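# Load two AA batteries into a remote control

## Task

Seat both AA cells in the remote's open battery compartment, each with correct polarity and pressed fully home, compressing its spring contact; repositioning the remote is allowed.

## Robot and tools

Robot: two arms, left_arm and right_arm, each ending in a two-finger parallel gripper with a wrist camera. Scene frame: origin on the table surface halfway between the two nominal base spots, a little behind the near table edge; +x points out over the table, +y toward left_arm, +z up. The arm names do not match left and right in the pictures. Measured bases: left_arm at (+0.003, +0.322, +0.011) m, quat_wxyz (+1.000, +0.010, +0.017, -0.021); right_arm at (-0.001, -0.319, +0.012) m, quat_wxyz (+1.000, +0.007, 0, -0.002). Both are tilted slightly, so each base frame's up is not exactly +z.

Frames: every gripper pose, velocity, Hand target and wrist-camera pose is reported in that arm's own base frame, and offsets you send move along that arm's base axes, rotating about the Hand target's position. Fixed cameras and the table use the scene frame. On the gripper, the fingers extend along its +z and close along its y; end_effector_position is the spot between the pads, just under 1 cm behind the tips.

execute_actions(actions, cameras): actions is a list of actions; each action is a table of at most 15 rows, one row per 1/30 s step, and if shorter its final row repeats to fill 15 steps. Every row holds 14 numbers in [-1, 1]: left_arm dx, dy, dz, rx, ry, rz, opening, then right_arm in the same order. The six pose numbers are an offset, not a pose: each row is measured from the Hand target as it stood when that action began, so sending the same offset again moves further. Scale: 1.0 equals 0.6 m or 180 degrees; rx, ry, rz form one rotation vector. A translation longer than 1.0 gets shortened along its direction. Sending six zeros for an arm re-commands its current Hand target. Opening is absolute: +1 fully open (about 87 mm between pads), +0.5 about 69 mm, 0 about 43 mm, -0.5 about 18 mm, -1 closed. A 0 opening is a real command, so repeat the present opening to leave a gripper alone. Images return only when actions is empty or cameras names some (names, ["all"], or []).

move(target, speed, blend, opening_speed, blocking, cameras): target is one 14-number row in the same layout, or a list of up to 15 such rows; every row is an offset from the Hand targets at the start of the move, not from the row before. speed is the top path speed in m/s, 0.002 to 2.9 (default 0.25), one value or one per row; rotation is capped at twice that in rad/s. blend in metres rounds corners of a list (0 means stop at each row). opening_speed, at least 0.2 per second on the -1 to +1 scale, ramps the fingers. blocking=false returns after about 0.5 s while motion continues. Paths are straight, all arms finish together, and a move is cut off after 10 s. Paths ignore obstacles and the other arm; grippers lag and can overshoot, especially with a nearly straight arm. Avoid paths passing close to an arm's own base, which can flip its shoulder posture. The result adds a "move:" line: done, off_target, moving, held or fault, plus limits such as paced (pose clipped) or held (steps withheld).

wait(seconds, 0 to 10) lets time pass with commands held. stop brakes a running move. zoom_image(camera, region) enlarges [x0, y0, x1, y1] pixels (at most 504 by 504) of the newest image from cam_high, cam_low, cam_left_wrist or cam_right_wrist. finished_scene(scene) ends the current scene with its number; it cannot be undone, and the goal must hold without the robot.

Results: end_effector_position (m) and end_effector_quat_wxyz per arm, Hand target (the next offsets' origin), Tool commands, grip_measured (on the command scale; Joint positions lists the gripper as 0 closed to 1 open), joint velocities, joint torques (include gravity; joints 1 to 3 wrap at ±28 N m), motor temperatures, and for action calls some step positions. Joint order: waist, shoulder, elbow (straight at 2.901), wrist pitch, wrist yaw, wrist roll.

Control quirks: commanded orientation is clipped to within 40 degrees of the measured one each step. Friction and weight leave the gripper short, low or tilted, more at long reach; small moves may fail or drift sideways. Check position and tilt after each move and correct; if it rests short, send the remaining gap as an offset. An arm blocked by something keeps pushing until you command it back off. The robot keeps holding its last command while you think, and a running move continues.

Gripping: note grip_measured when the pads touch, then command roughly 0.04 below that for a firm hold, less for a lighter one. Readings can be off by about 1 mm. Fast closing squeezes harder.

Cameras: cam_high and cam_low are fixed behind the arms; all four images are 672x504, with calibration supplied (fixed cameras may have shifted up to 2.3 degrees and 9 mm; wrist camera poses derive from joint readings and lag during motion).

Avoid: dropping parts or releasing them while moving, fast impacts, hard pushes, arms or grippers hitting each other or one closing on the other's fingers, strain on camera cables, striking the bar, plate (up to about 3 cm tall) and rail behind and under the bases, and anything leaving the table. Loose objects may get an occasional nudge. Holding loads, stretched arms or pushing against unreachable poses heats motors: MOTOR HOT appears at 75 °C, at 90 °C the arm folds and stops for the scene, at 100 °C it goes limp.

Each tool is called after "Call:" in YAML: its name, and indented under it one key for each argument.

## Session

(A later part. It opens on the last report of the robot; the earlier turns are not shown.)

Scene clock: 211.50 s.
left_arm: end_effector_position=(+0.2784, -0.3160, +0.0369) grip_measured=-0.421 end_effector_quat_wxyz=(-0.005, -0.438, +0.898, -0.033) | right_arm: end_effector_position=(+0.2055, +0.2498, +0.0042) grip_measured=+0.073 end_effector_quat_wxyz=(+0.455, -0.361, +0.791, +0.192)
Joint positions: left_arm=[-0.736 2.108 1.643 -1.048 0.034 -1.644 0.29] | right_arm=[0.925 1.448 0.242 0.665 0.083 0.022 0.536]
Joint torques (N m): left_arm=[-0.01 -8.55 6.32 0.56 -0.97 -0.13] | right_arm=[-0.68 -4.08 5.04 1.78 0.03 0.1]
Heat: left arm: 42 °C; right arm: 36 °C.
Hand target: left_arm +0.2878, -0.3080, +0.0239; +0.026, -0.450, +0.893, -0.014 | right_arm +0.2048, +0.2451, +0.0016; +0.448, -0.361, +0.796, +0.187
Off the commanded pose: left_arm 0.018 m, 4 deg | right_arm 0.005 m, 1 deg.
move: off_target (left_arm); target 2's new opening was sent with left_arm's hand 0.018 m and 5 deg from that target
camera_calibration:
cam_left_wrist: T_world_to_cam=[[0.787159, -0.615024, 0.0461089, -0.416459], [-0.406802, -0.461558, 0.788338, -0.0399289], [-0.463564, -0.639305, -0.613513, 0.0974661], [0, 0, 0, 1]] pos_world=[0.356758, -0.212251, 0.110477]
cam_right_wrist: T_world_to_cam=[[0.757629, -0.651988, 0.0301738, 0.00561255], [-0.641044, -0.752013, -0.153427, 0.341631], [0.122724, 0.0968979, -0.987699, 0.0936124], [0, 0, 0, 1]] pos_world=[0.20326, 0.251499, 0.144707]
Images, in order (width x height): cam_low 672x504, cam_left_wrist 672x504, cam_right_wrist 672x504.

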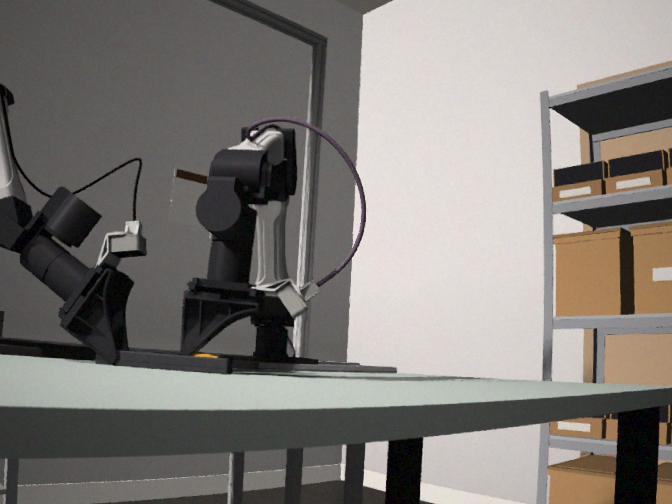

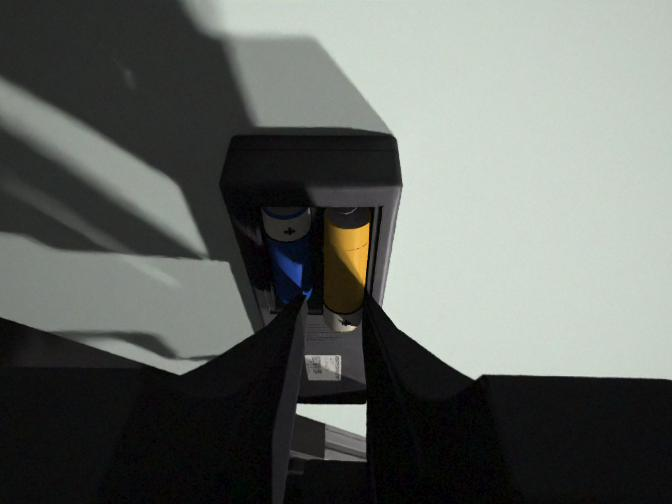

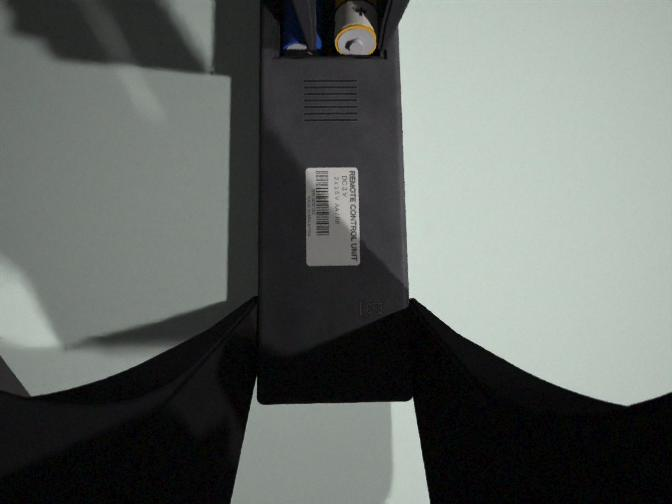

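Call:
move:
  target:
    - [-0.0163,-0.0138,0.08,0,0,0,-0.42, 0,0,0,0,0,0,0.04]
    - [-0.0163,-0.0138,0.08,0,0,0,-0.74, 0,0,0,0,0,0,0.04]
    - [-0.0163,-0.0138,0.037,0,0,0,-0.74, 0,0,0,0,0,0,0.04]
  speed: 0.07
  cameras: ["cam_low","cam_left_wrist","cam_right_wrist"]

Call:
zoom_image:
  camera: "cam_low"
  region: [130, 310, 270, 390]

Call:
zoom_image:
  camera: "cam_left_wrist"
  region: [240, 100, 440, 360]

Call:
zoom_image:
  camera: "cam_right_wrist"
  region: [250, 0, 420, 120]

Scene clock: 215.03 s.
left_arm: end_effector_position=(+0.2795, -0.3169, +0.0501) grip_measured=-0.740 end_effector_quat_wxyz=(+0.023, -0.445, +0.895, -0.018) | right_arm: end_effector_position=(+0.2055, +0.2498, +0.0042) grip_measured=+0.073 end_effector_quat_wxyz=(+0.455, -0.361, +0.791, +0.192)
Joint positions: left_arm=[-0.763 2.108 1.708 -1.122 -0.031 -1.685 0.13] | right_arm=[0.925 1.448 0.242 0.665 0.083 0.022 0.536]
Joint torques (N m): left_arm=[-0.51 -10.71 5.41 0.5 -0.28 -0.09] | right_arm=[-0.81 -3.95 5.18 1.82 -0.01 0.1]
Heat: left arm: 43 °C; right arm: 37 °C.
Hand target: left_arm +0.2782, -0.3163, +0.0461; +0.027, -0.450, +0.893, -0.014 | right_arm +0.2048, +0.2451, +0.0016; +0.448, -0.361, +0.796, +0.187
Off the commanded pose: left_arm 0.004 m, 1 deg | right_arm 0.005 m, 1 deg.
move: done; target 2's new opening was sent with left_arm's hand 0.014 m and 2 deg from that target
camera_calibration:
cam_left_wrist: T_world_to_cam=[[0.795985, -0.603833, 0.0423437, -0.417255], [-0.425691, -0.508676, 0.748355, -0.057899], [-0.430343, -0.613705, -0.661945, 0.106814], [0, 0, 0, 1]] pos_world=[0.353449, -0.215852, 0.131702]
cam_right_wrist: T_world_to_cam=[[0.757629, -0.651988, 0.0301738, 0.00561255], [-0.641044, -0.752013, -0.153427, 0.341631], [0.122724, 0.0968979, -0.987699, 0.0936124], [0, 0, 0, 1]] pos_world=[0.20326, 0.251499, 0.144707]
Images, in order (width x height): cam_low 672x504, cam_left_wrist 672x504, cam_right_wrist 672x504.

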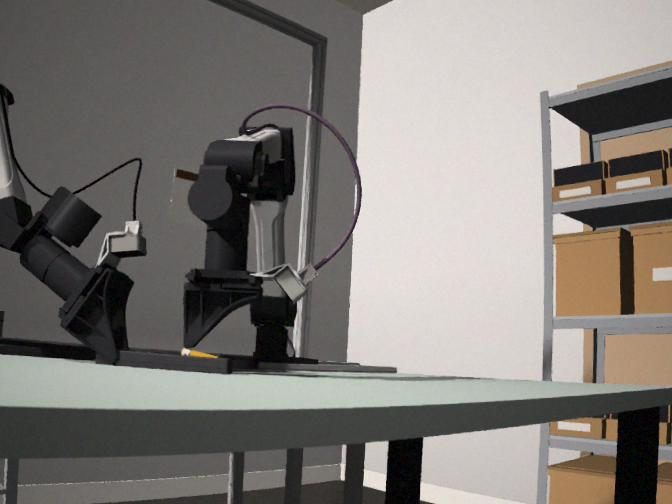

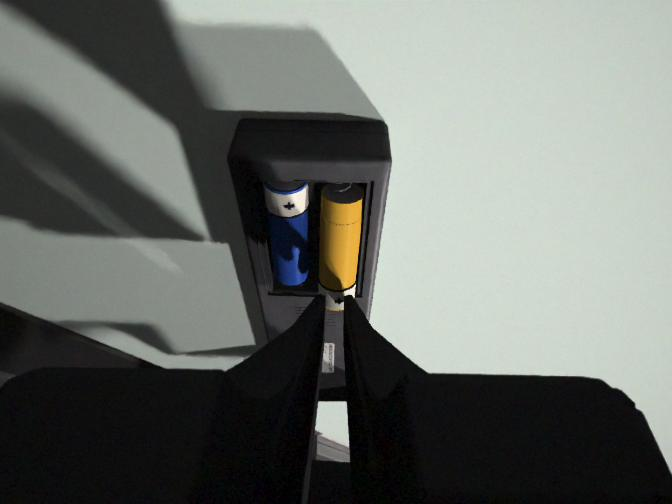

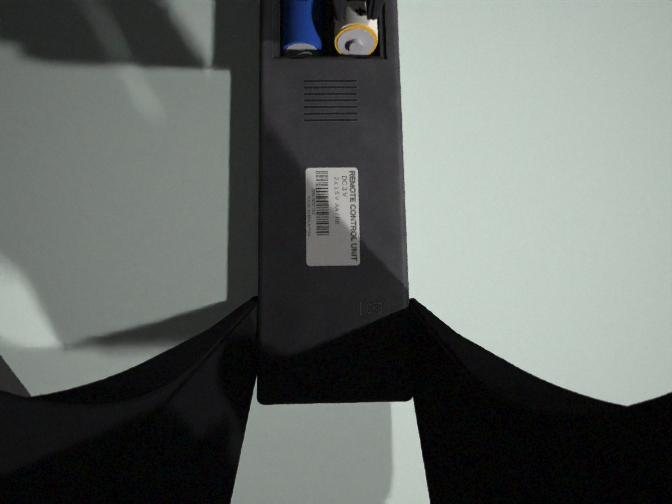

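Scaled by 3.600 from the camera's 672x504 image, which has a finer 960x720 frame.

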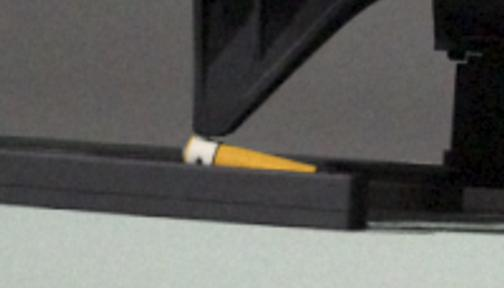

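Scaled by 1.938 from the camera's 672x504 image, which has a finer 960x720 frame.

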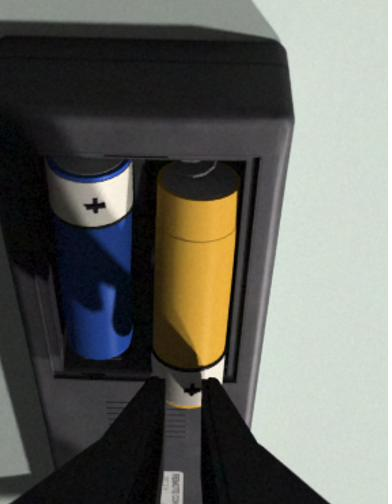

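Scaled by 2.965 from the camera's 672x504 image, which has a finer 960x720 frame.

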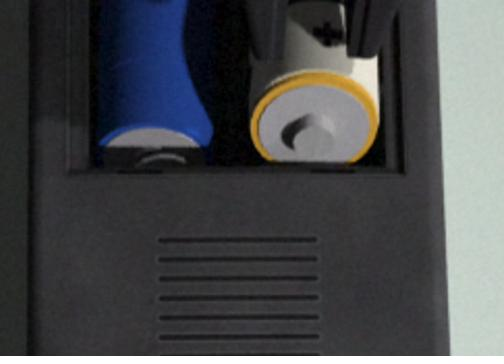

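Call:
move:
  target:
    - [-0.002,-0.003,-0.05,0,0,0,-0.74, 0,0,0,0,0,0,0.04]
  speed: 0.05
  cameras: ["cam_low","cam_left_wrist","cam_right_wrist"]

Call:
zoom_image:
  camera: "cam_low"
  region: [130, 310, 270, 390]

Call:
zoom_image:
  camera: "cam_left_wrist"
  region: [240, 100, 440, 360]

Call:
zoom_image:
  camera: "cam_right_wrist"
  region: [250, 0, 420, 120]

Scene clock: 216.37 s.
left_arm: end_effector_position=(+0.2793, -0.3168, +0.0432) grip_measured=-0.739 end_effector_quat_wxyz=(+0.025, -0.445, +0.895, -0.026) | right_arm: end_effector_position=(+0.2055, +0.2498, +0.0042) grip_measured=+0.073 end_effector_quat_wxyz=(+0.455, -0.361, +0.791, +0.192)
Joint positions: left_arm=[-0.763 2.094 1.658 -1.068 -0.03 -1.686 0.13] | right_arm=[0.925 1.448 0.242 0.665 0.083 0.022 0.536]
Joint torques (N m): left_arm=[-0.87 -6.99 2.15 1.06 -0.32 -0.11] | right_arm=[-0.68 -3.88 4.97 1.78 0.04 0.11]
Heat: left arm: 43 °C; right arm: 37 °C.
Hand target: left_arm +0.2769, -0.3181, +0.0161; +0.027, -0.450, +0.893, -0.014 | right_arm +0.2048, +0.2451, +0.0016; +0.448, -0.361, +0.796, +0.187
Off the commanded pose: left_arm 0.027 m, 2 deg | right_arm 0.005 m, 1 deg.
move: off_target (left_arm)
camera_calibration:
cam_left_wrist: T_world_to_cam=[[0.795842, -0.602519, 0.060054, -0.417069], [-0.434583, -0.499314, 0.749549, -0.0473501], [-0.421632, -0.622621, -0.659219, 0.0967081], [0, 0, 0, 1]] pos_world=[0.352119, -0.214722, 0.12429]
cam_right_wrist: T_world_to_cam=[[0.757629, -0.651988, 0.0301738, 0.00561255], [-0.641044, -0.752013, -0.153427, 0.341631], [0.122724, 0.0968979, -0.987699, 0.0936124], [0, 0, 0, 1]] pos_world=[0.20326, 0.251499, 0.144707]
Images, in order (width x height): cam_low 672x504, cam_left_wrist 672x504, cam_right_wrist 672x504.

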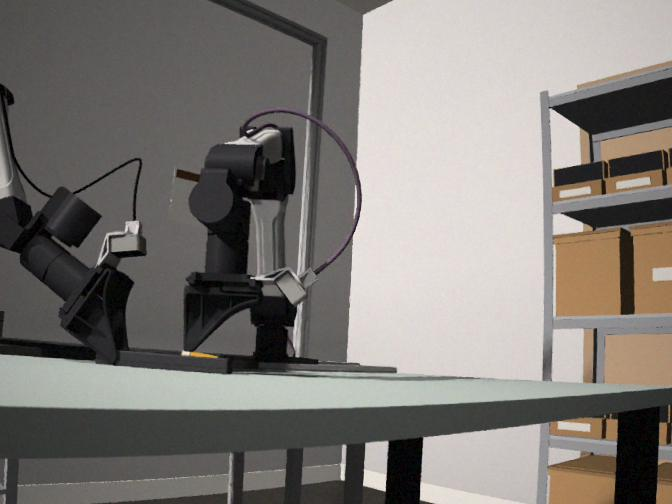

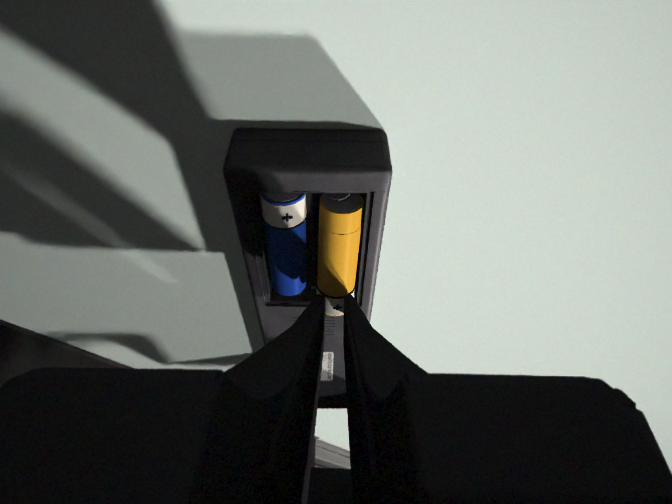

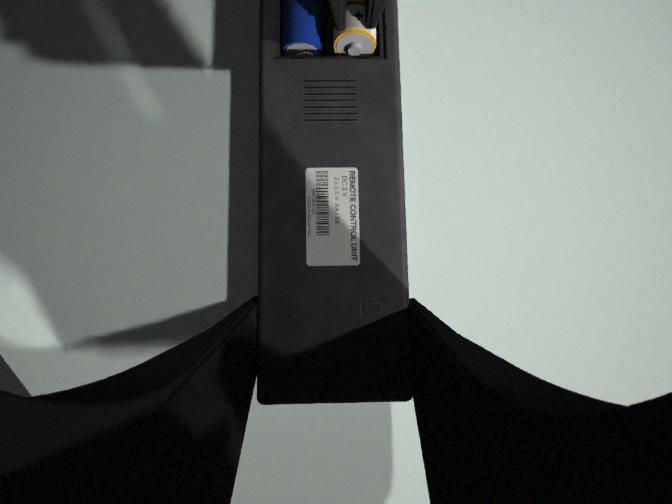

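Scaled by 3.600 from the camera's 672x504 image, which has a finer 960x720 frame.

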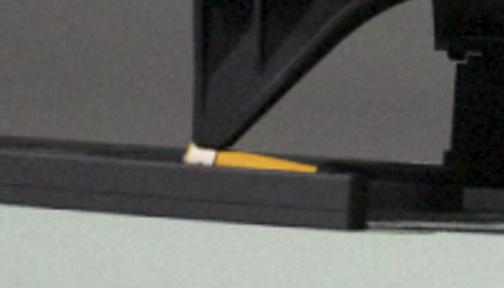

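Scaled by 1.938 from the camera's 672x504 image, which has a finer 960x720 frame.

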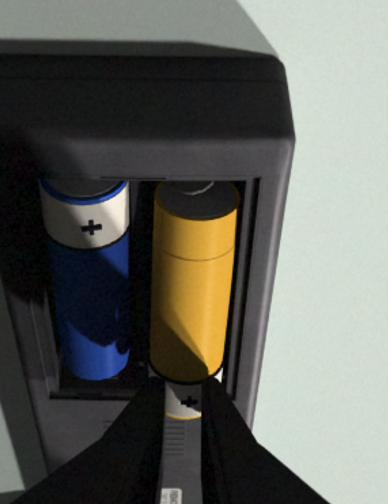

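Scaled by 2.965 from the camera's 672x504 image, which has a finer 960x720 frame.

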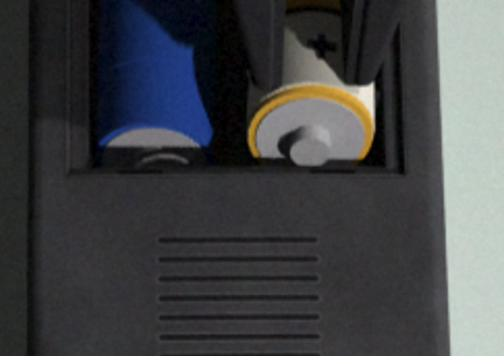

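Call:
move:
  target:
    - [0,0,0.05,0,0,0,-0.42, 0,0,0,0,0,0,0.04]
    - [0.0,0.0,0.032,0,0,0,-0.42, 0,0,0,0,0,0,0.04]
    - [0.0,0.0,0.032,0,0,0,-0.74, 0,0,0,0,0,0,0.04]
  speed: 0.06
  opening_speed: 0.6
  cameras: ["cam_low","cam_left_wrist","cam_right_wrist"]

Call:
zoom_image:
  camera: "cam_low"
  region: [130, 310, 270, 390]

Call:
zoom_image:
  camera: "cam_right_wrist"
  region: [250, 0, 420, 120]

Scene clock: 219.73 s.
left_arm: end_effector_position=(+0.2786, -0.3174, +0.0391) grip_measured=-0.582 end_effector_quat_wxyz=(+0.025, -0.447, +0.894, -0.020) | right_arm: end_effector_position=(+0.2055, +0.2498, +0.0042) grip_measured=+0.073 end_effector_quat_wxyz=(+0.455, -0.361, +0.791, +0.192)
Joint positions: left_arm=[-0.766 2.108 1.664 -1.072 -0.033 -1.692 0.209] | right_arm=[0.925 1.448 0.242 0.665 0.083 0.022 0.536]
Joint torques (N m): left_arm=[-0.65 -9.91 6.8 0.39 -0.3 -0.05] | right_arm=[-0.69 -4.03 5.2 1.8 0.03 0.14]
Heat: left arm: 42 °C; right arm: 37 °C.
Hand target: left_arm +0.2769, -0.3181, +0.0354; +0.027, -0.450, +0.893, -0.014 | right_arm +0.2048, +0.2451, +0.0016; +0.448, -0.361, +0.796, +0.187
Off the commanded pose: left_arm 0.004 m, 1 deg | right_arm 0.005 m, 1 deg.
move: done
camera_calibration:
cam_left_wrist: T_world_to_cam=[[0.798084, -0.600594, 0.0484541, -0.416257], [-0.427907, -0.508322, 0.747331, -0.0495404], [-0.424213, -0.617168, -0.662682, 0.0959883], [0, 0, 0, 1]] pos_world=[0.351729, -0.215943, 0.120802]
cam_right_wrist: T_world_to_cam=[[0.757629, -0.651988, 0.0301738, 0.00561255], [-0.641044, -0.752013, -0.153427, 0.341631], [0.122724, 0.0968979, -0.987699, 0.0936124], [0, 0, 0, 1]] pos_world=[0.20326, 0.251499, 0.144707]
Images, in order (width x height): cam_low 672x504, cam_left_wrist 672x504, cam_right_wrist 672x504.

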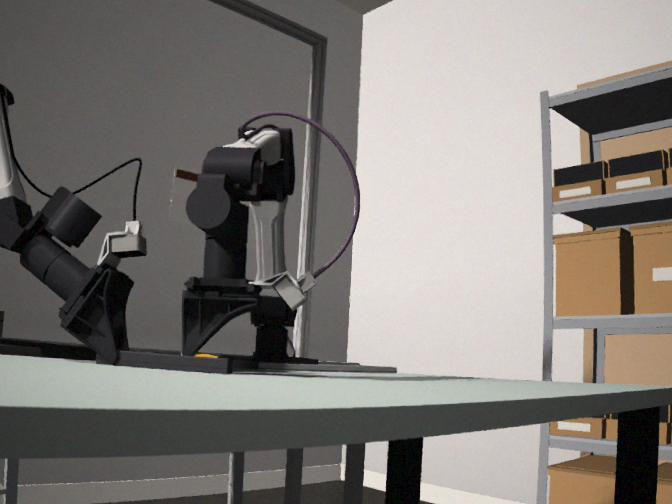

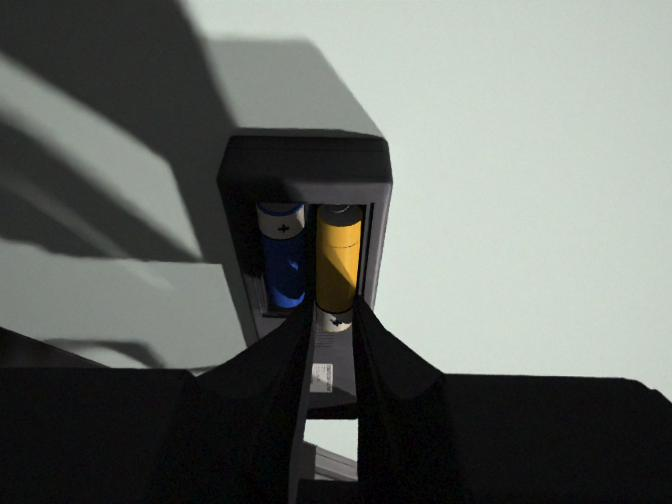

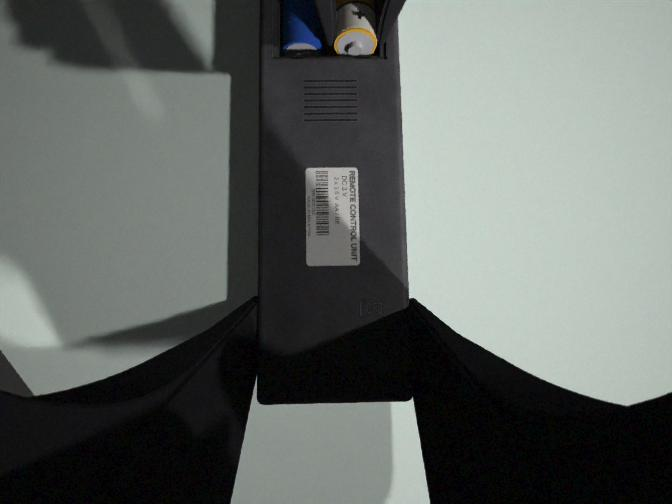

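Scaled by 3.600 from the camera's 672x504 image, which has a finer 960x720 frame.

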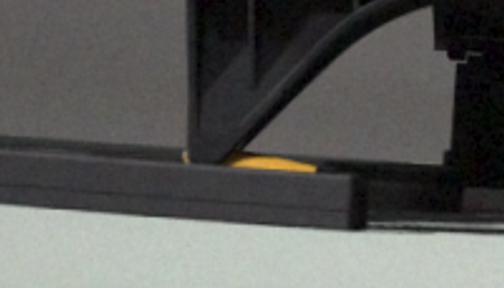

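Scaled by 2.965 from the camera's 672x504 image, which has a finer 960x720 frame.

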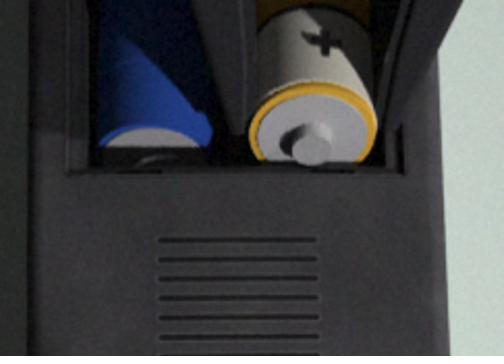

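Call:
move:
  target:
    - [0.03,0.039,0.012,0,0,0,-0.8, 0,0,0,0,0,0,0.04]
    - [0.03,0.039,-0.025,0,0,0,-0.8, 0,0,0,0,0,0,0.04]
  speed: 0.05
  cameras: ["cam_low","cam_left_wrist","cam_right_wrist"]

Call:
zoom_image:
  camera: "cam_low"
  region: [130, 310, 270, 390]

Call:
zoom_image:
  camera: "cam_right_wrist"
  region: [250, 0, 420, 120]

Scene clock: 222.57 s.
left_arm: end_effector_position=(+0.2822, -0.3147, +0.0376) grip_measured=-0.582 end_effector_quat_wxyz=(-0.006, -0.440, +0.897, -0.037) | right_arm: end_effector_position=(+0.2058, +0.2502, +0.0049) grip_measured=+0.073 end_effector_quat_wxyz=(+0.456, -0.360, +0.791, +0.193)
Joint positions: left_arm=[-0.725 2.108 1.646 -1.044 0.039 -1.638 0.209] | right_arm=[0.925 1.448 0.242 0.668 0.083 0.022 0.536]
Joint torques (N m): left_arm=[1.73 -9.52 3.43 0.7 -1.03 0.13] | right_arm=[-0.88 -4.14 5.16 1.79 0.03 0.12]
Heat: left arm: 42 °C; right arm: 37 °C.
Hand target: left_arm +0.2948, -0.2947, +0.0204; +0.026, -0.450, +0.893, -0.014 | right_arm +0.2048, +0.2451, +0.0016; +0.448, -0.361, +0.796, +0.187
Off the commanded pose: left_arm 0.029 m, 5 deg | right_arm 0.006 m, 1 deg.
move: off_target (left_arm)
camera_calibration:
cam_left_wrist: T_world_to_cam=[[0.789911, -0.611043, 0.0516327, -0.418442], [-0.405353, -0.457115, 0.791666, -0.0374314], [-0.46014, -0.646275, -0.608769, 0.0971209], [0, 0, 0, 1]] pos_world=[0.360048, -0.21003, 0.110363]
cam_right_wrist: T_world_to_cam=[[0.75753, -0.652115, 0.0299147, 0.00567459], [-0.640776, -0.75155, -0.156778, 0.342193], [0.12472, 0.0995951, -0.987181, 0.0930244], [0, 0, 0, 1]] pos_world=[0.203368, 0.251611, 0.14531]
Images, in order (width x height): cam_low 672x504, cam_left_wrist 672x504, cam_right_wrist 672x504.

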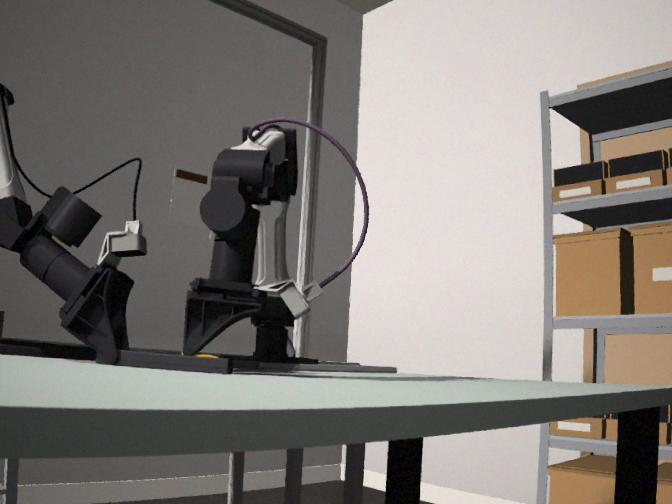

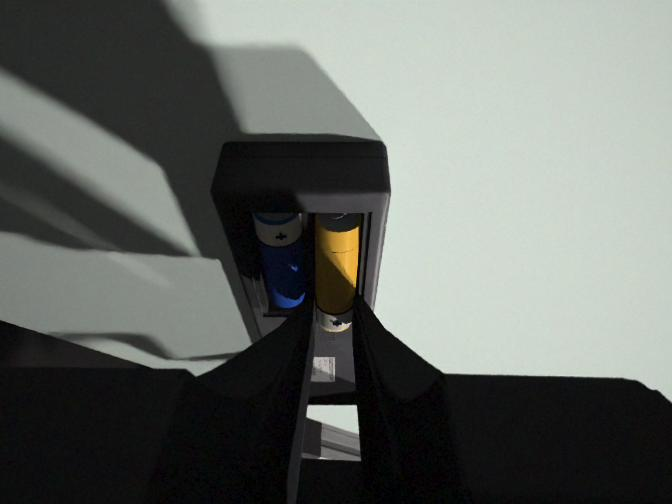

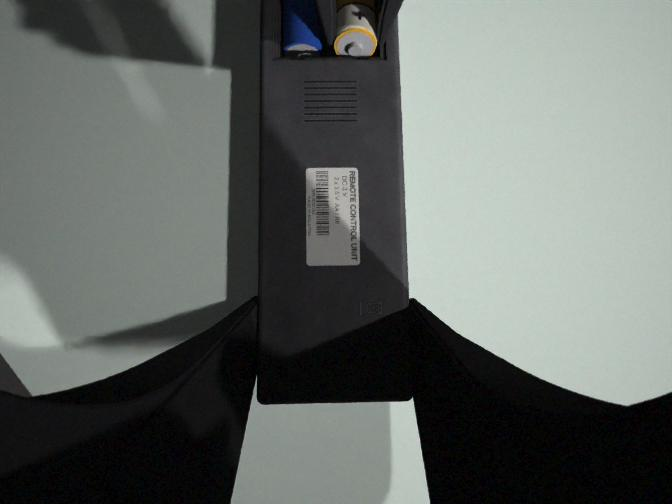

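Scaled by 3.600 from the camera's 672x504 image, which has a finer 960x720 frame.

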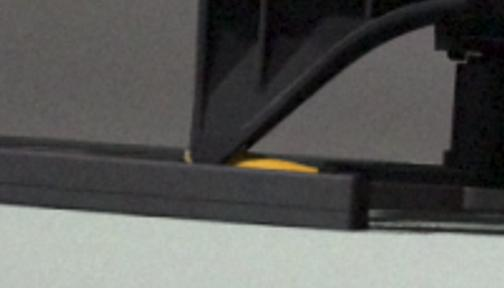

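Scaled by 2.965 from the camera's 672x504 image, which has a finer 960x720 frame.

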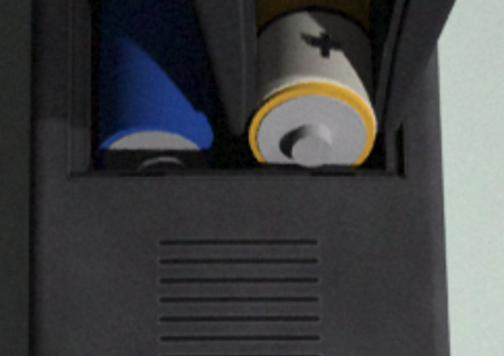

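Call:
zoom_image:
  camera: "cam_left_wrist"
  region: [250, 190, 400, 350]

Scaled by 3.150 from the camera's 672x504 image, which has a finer 960x720 frame.

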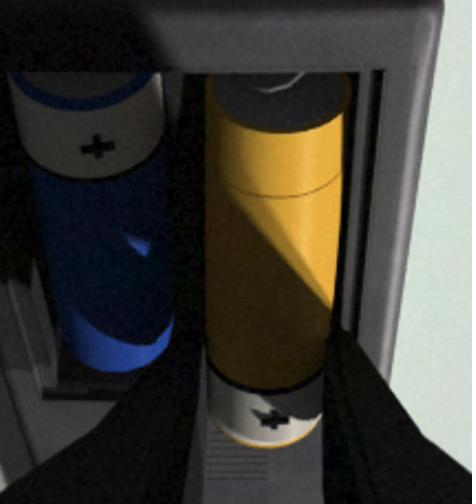

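Call:
move:
  target:
    - [-0.022,-0.03,0.01,0,0,0,-0.76, 0,0,0,0,0,0,0.04]
    - [-0.022,-0.03,0.01,0,0,0,-0.42, 0,0,0,0,0,0,0.04]
    - [-0.028,-0.037,0.07,0,0,0,-0.42, 0,0,0,0,0,0,0.04]
    - [-0.028,-0.037,0.0285,0,0,0,-0.42, 0,0,0,0,0,0,0.04]
  speed: 0.06
  opening_speed: 0.6
  cameras: ["cam_low","cam_left_wrist","cam_right_wrist"]

Call:
zoom_image:
  camera: "cam_low"
  region: [130, 310, 270, 390]

Call:
zoom_image:
  camera: "cam_right_wrist"
  region: [250, 0, 420, 120]

Scene clock: 228.63 s.
left_arm: end_effector_position=(+0.2799, -0.3176, +0.0438) grip_measured=-0.420 end_effector_quat_wxyz=(+0.024, -0.445, +0.895, -0.020) | right_arm: end_effector_position=(+0.2055, +0.2498, +0.0042) grip_measured=+0.073 end_effector_quat_wxyz=(+0.455, -0.361, +0.791, +0.192)
Joint positions: left_arm=[-0.763 2.109 1.685 -1.092 -0.03 -1.686 0.29] | right_arm=[0.925 1.448 0.242 0.665 0.083 0.022 0.536]
Joint torques (N m): left_arm=[-0.59 -10.21 5.42 0.5 -0.3 -0.08] | right_arm=[-0.73 -3.99 5.05 1.78 0.01 0.12]
Heat: left arm: 42 °C; right arm: 37 °C.
Hand target: left_arm +0.2781, -0.3170, +0.0375; +0.026, -0.450, +0.893, -0.014 | right_arm +0.2048, +0.2451, +0.0016; +0.448, -0.361, +0.796, +0.187
Off the commanded pose: left_arm 0.007 m, 1 deg | right_arm 0.005 m, 1 deg.
move: done; target 2's new opening was sent with left_arm's hand 0.012 m and 3 deg from that target
camera_calibration:
cam_left_wrist: T_world_to_cam=[[0.796061, -0.603311, 0.0479894, -0.417908], [-0.428377, -0.505671, 0.748859, -0.051655], [-0.427528, -0.616695, -0.66099, 0.100547], [0, 0, 0, 1]] pos_world=[0.353539, -0.216242, 0.125198]
cam_right_wrist: T_world_to_cam=[[0.757629, -0.651988, 0.0301738, 0.00561255], [-0.641044, -0.752013, -0.153427, 0.341631], [0.122724, 0.0968979, -0.987699, 0.0936124], [0, 0, 0, 1]] pos_world=[0.20326, 0.251499, 0.144707]
Images, in order (width x height): cam_low 672x504, cam_left_wrist 672x504, cam_right_wrist 672x504.

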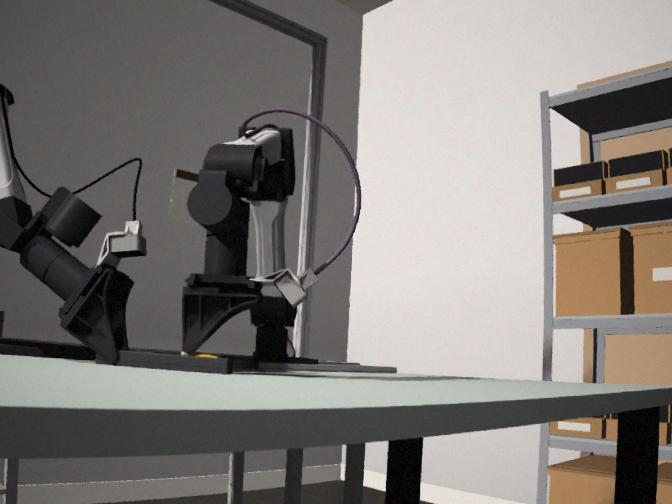

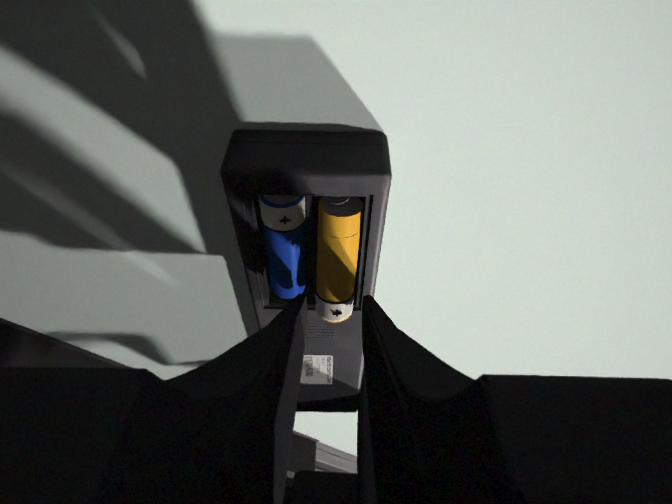

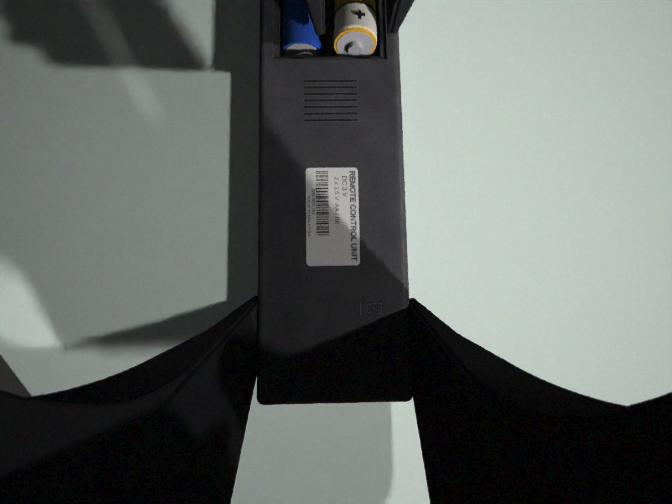

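Scaled by 3.600 from the camera's 672x504 image, which has a finer 960x720 frame.

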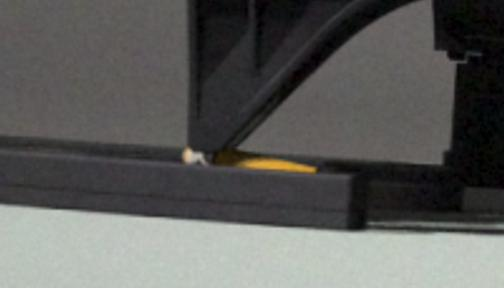

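Scaled by 2.965 from the camera's 672x504 image, which has a finer 960x720 frame.

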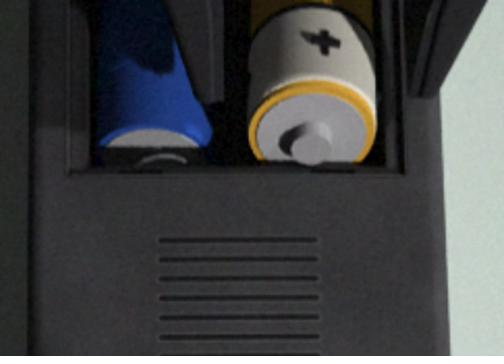

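Call:
move:
  target:
    - [0,0,-0.0055,0,0,0,-0.42, 0,0,0,0,0,0,0.04]
    - [0,0,-0.0055,0,0,0,-0.76, 0,0,0,0,0,0,0.04]
  speed: 0.06
  opening_speed: 0.6
  cameras: ["cam_low","cam_left_wrist","cam_right_wrist"]

Call:
zoom_image:
  camera: "cam_low"
  region: [130, 310, 270, 390]

Call:
zoom_image:
  camera: "cam_right_wrist"
  region: [250, 0, 420, 120]

Scene clock: 230.67 s.
left_arm: end_effector_position=(+0.2803, -0.3178, +0.0417) grip_measured=-0.597 end_effector_quat_wxyz=(+0.024, -0.445, +0.895, -0.022) | right_arm: end_effector_position=(+0.2055, +0.2498, +0.0042) grip_measured=+0.073 end_effector_quat_wxyz=(+0.455, -0.361, +0.791, +0.192)
Joint positions: left_arm=[-0.763 2.109 1.676 -1.08 -0.031 -1.686 0.201] | right_arm=[0.925 1.448 0.242 0.665 0.083 0.022 0.536]
Joint torques (N m): left_arm=[-0.62 -9.91 5.3 0.49 -0.31 -0.05] | right_arm=[-0.9 -3.99 5 1.77 0.01 0.15]
Heat: left arm: 41 °C; right arm: 37 °C.
Hand target: left_arm +0.2780, -0.3169, +0.0341; +0.027, -0.450, +0.893, -0.014 | right_arm +0.2048, +0.2451, +0.0016; +0.448, -0.361, +0.796, +0.187
Off the commanded pose: left_arm 0.008 m, 1 deg | right_arm 0.005 m, 1 deg.
move: done
camera_calibration:
cam_left_wrist: T_world_to_cam=[[0.795938, -0.603191, 0.0514166, -0.418292], [-0.430401, -0.50411, 0.748751, -0.0490227], [-0.42572, -0.618089, -0.660855, 0.0981815], [0, 0, 0, 1]] pos_world=[0.353633, -0.216337, 0.123097]
cam_right_wrist: T_world_to_cam=[[0.757629, -0.651988, 0.0301738, 0.00561255], [-0.641044, -0.752013, -0.153427, 0.341631], [0.122724, 0.0968979, -0.987699, 0.0936124], [0, 0, 0, 1]] pos_world=[0.20326, 0.251499, 0.144707]
Images, in order (width x height): cam_low 672x504, cam_left_wrist 672x504, cam_right_wrist 672x504.

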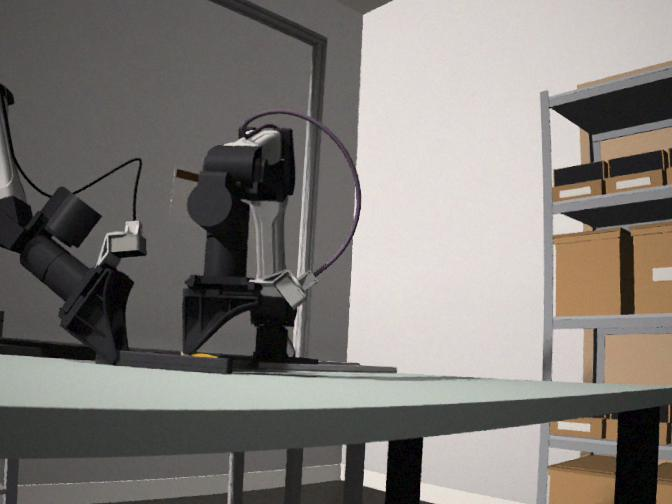

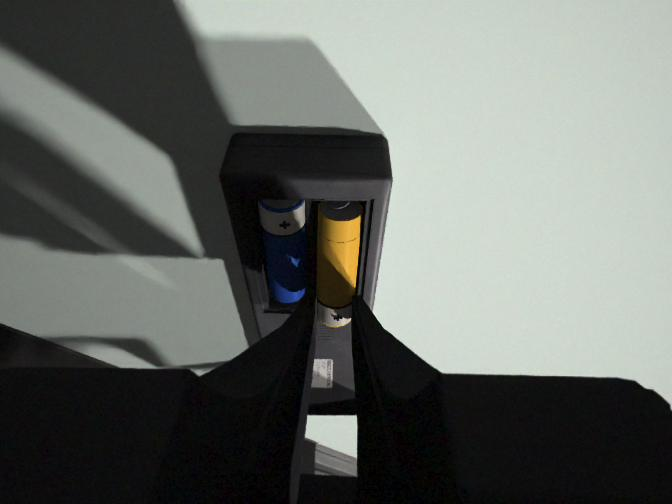

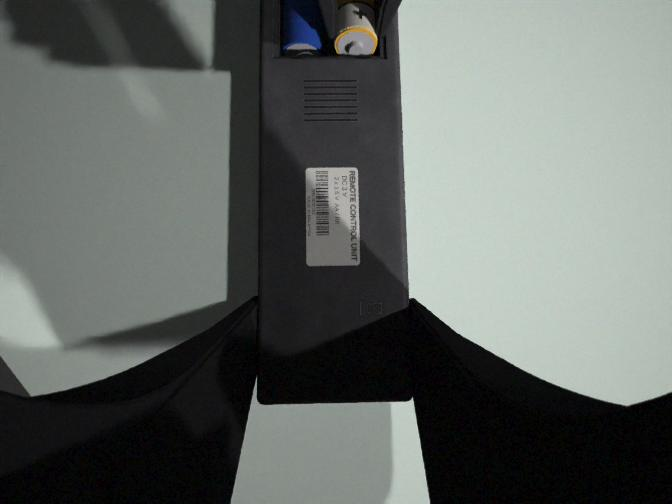

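Scaled by 3.600 from the camera's 672x504 image, which has a finer 960x720 frame.

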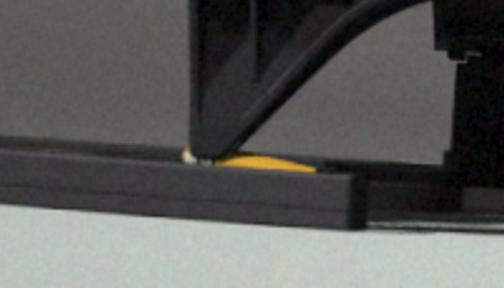

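Scaled by 2.965 from the camera's 672x504 image, which has a finer 960x720 frame.

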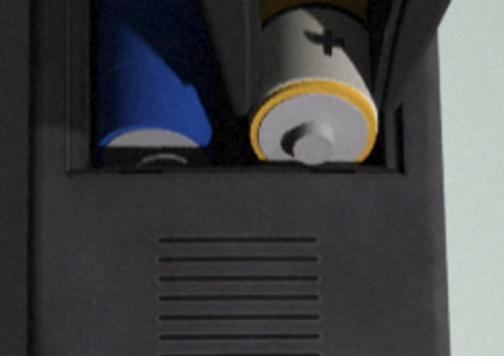

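-0.597, similar to the blue success. Push and press.

Call:
move:
  target:
    - [0.025,0.033,0.008,0,0,0,-0.8, 0,0,0,0,0,0,0.04]
    - [0.025,0.033,-0.028,0,0,0,-0.8, 0,0,0,0,0,0,0.04]
  speed: 0.04
  cameras: ["cam_low","cam_left_wrist","cam_right_wrist"]

Call:
zoom_image:
  camera: "cam_low"
  region: [130, 310, 270, 390]

Call:
zoom_image:
  camera: "cam_right_wrist"
  region: [250, 0, 420, 120]

Scene clock: 232.97 s.
left_arm: end_effector_position=(+0.2835, -0.3150, +0.0371) grip_measured=-0.601 end_effector_quat_wxyz=(-0.003, -0.442, +0.896, -0.038) | right_arm: end_effector_position=(+0.2055, +0.2498, +0.0042) grip_measured=+0.073 end_effector_quat_wxyz=(+0.455, -0.361, +0.791, +0.192)
Joint positions: left_arm=[-0.726 2.109 1.645 -1.039 0.034 -1.644 0.2] | right_arm=[0.925 1.448 0.242 0.665 0.083 0.022 0.536]
Joint torques (N m): left_arm=[1.32 -9.2 2.85 0.75 -0.95 0.13] | right_arm=[-0.77 -4.04 4.97 1.77 0.01 0.12]
Heat: left arm: 41 °C; right arm: 37 °C.
Hand target: left_arm +0.2931, -0.2971, +0.0173; +0.027, -0.450, +0.893, -0.014 | right_arm +0.2048, +0.2451, +0.0016; +0.448, -0.361, +0.796, +0.187
Off the commanded pose: left_arm 0.028 m, 4 deg | right_arm 0.005 m, 1 deg.
move: off_target (left_arm)
camera_calibration:
cam_left_wrist: T_world_to_cam=[[0.792858, -0.606867, 0.0555771, -0.419285], [-0.407652, -0.460368, 0.788594, -0.0369195], [-0.452986, -0.6479, -0.612397, 0.0947974], [0, 0, 0, 1]] pos_world=[0.360325, -0.210027, 0.110471]
cam_right_wrist: T_world_to_cam=[[0.757629, -0.651988, 0.0301738, 0.00561255], [-0.641044, -0.752013, -0.153427, 0.341631], [0.122724, 0.0968979, -0.987699, 0.0936124], [0, 0, 0, 1]] pos_world=[0.20326, 0.251499, 0.144707]
Images, in order (width x height): cam_low 672x504, cam_left_wrist 672x504, cam_right_wrist 672x504.

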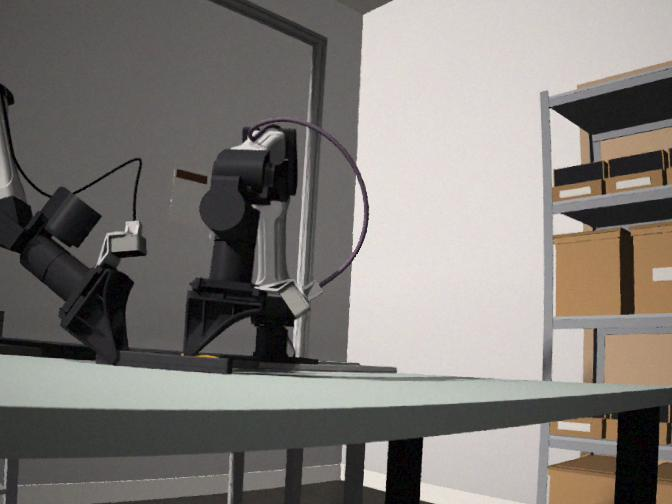

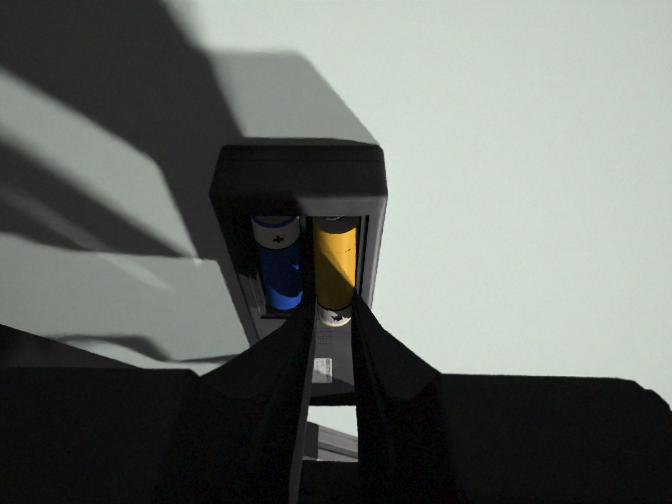

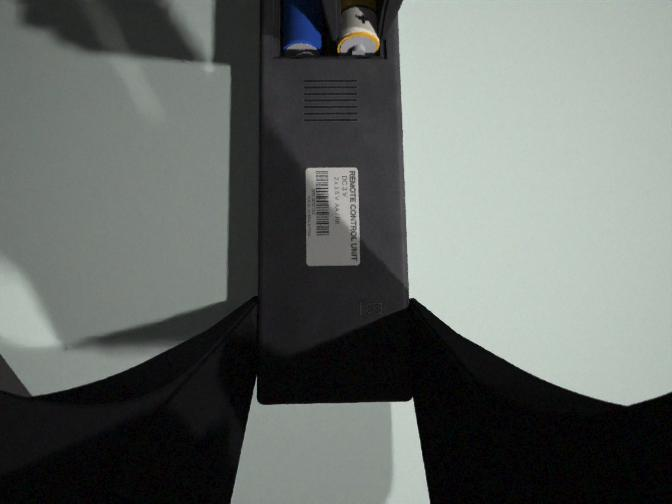

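Scaled by 3.600 from the camera's 672x504 image, which has a finer 960x720 frame.

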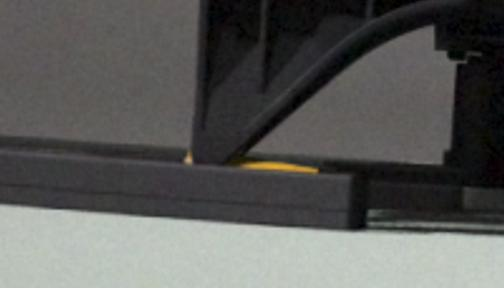

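Scaled by 2.965 from the camera's 672x504 image, which has a finer 960x720 frame.

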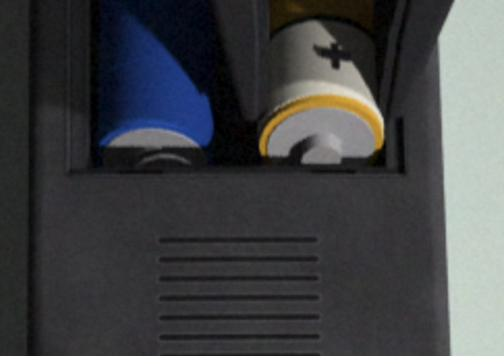

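Call:
move:
  target:
    - [-0.018,-0.025,0.012,0,0,0,-0.76, 0,0,0,0,0,0,0.04]
    - [-0.018,-0.025,0.012,0,0,0,-0.42, 0,0,0,0,0,0,0.04]
    - [-0.024,-0.031,0.08,0,0,0,-0.42, 0,0,0,0,0,0,0.04]
    - [-0.024,-0.031,0.08,0,0,0,-0.74, 0,0,0,0,0,0,0.04]
    - [-0.024,-0.031,0.045,0,0,0,-0.74, 0,0,0,0,0,0,0.04]
  speed: 0.07
  opening_speed: 0.8
  cameras: ["cam_low","cam_left_wrist","cam_right_wrist"]

Call:
zoom_image:
  camera: "cam_low"
  region: [130, 310, 270, 390]

Call:
zoom_image:
  camera: "cam_right_wrist"
  region: [250, 0, 420, 120]

Scene clock: 238.07 s.
left_arm: end_effector_position=(+0.2805, -0.3162, +0.0497) grip_measured=-0.740 end_effector_quat_wxyz=(+0.023, -0.445, +0.895, -0.019) | right_arm: end_effector_position=(+0.2055, +0.2498, +0.0042) grip_measured=+0.073 end_effector_quat_wxyz=(+0.454, -0.361, +0.791, +0.192)
Joint positions: left_arm=[-0.76 2.105 1.702 -1.116 -0.03 -1.683 0.13] | right_arm=[0.925 1.448 0.242 0.665 0.083 0.022 0.536]
Joint torques (N m): left_arm=[-0.58 -10.39 5.35 0.47 -0.31 -0.09] | right_arm=[-0.77 -4.08 5 1.82 0.02 0.12]
Heat: left arm: 41 °C; right arm: 37 °C.
Hand target: left_arm +0.2787, -0.3157, +0.0443; +0.026, -0.450, +0.893, -0.013 | right_arm +0.2048, +0.2451, +0.0016; +0.448, -0.361, +0.796, +0.187
Off the commanded pose: left_arm 0.006 m, 1 deg | right_arm 0.005 m, 1 deg.
move: done; target 2's new opening was sent with left_arm's hand 0.014 m and 3 deg from that target; target 4's new opening was sent with left_arm's hand 0.012 m and 1 deg from that target
camera_calibration:
cam_left_wrist: T_world_to_cam=[[0.796381, -0.60307, 0.0456537, -0.417649], [-0.426952, -0.507132, 0.748685, -0.0560316], [-0.428357, -0.615731, -0.661351, 0.10612], [0, 0, 0, 1]] pos_world=[0.354142, -0.214946, 0.1312]
cam_right_wrist: T_world_to_cam=[[0.757484, -0.652171, 0.0298508, 0.00566037], [-0.641254, -0.751828, -0.153455, 0.341696], [0.122521, 0.0970974, -0.987705, 0.0935921], [0, 0, 0, 1]] pos_world=[0.203359, 0.2515, 0.144707]
Images, in order (width x height): cam_low 672x504, cam_left_wrist 672x504, cam_right_wrist 672x504.

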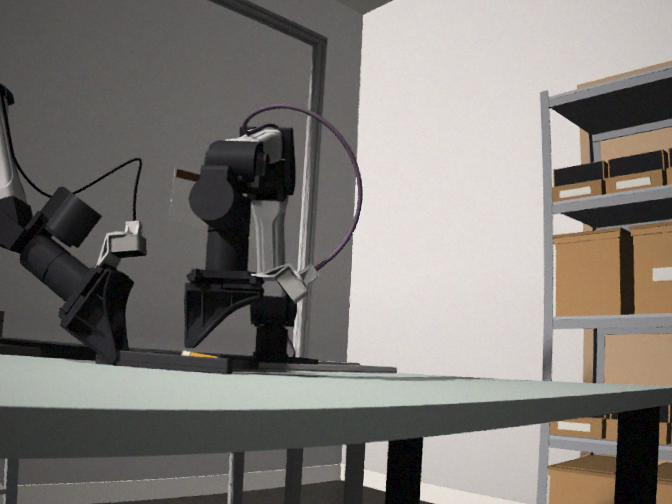

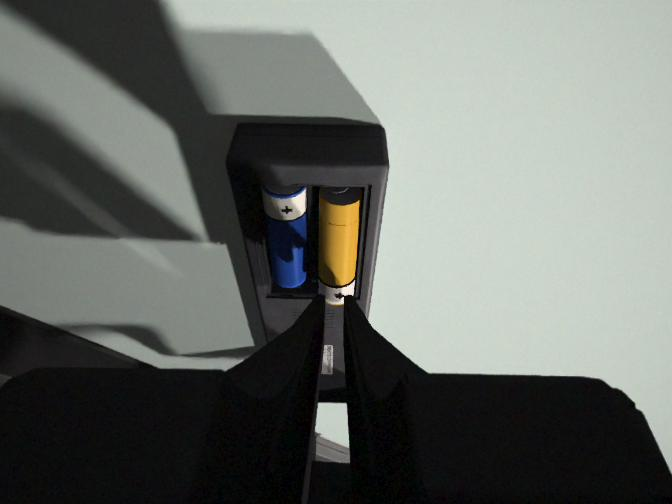

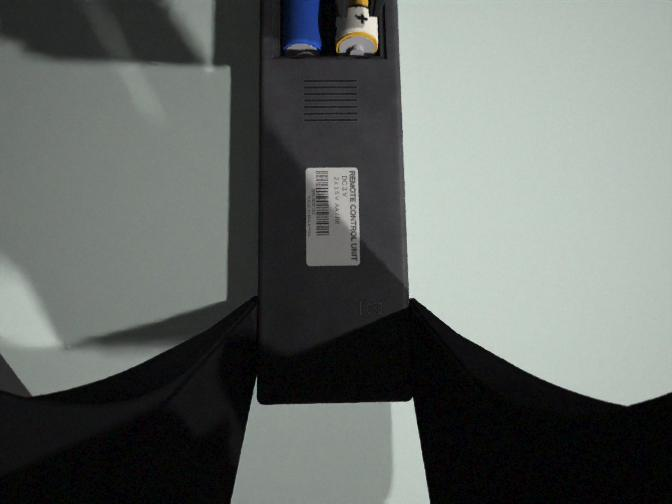

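Scaled by 3.600 from the camera's 672x504 image, which has a finer 960x720 frame.

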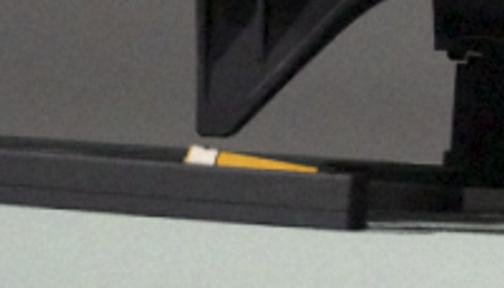

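Scaled by 2.965 from the camera's 672x504 image, which has a finer 960x720 frame.

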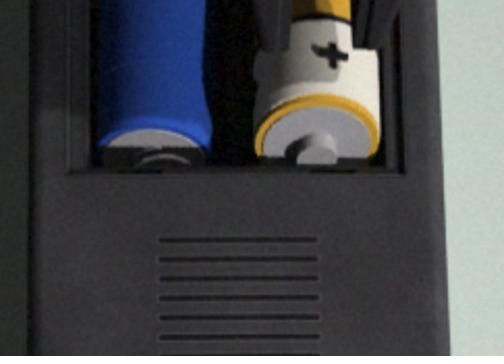

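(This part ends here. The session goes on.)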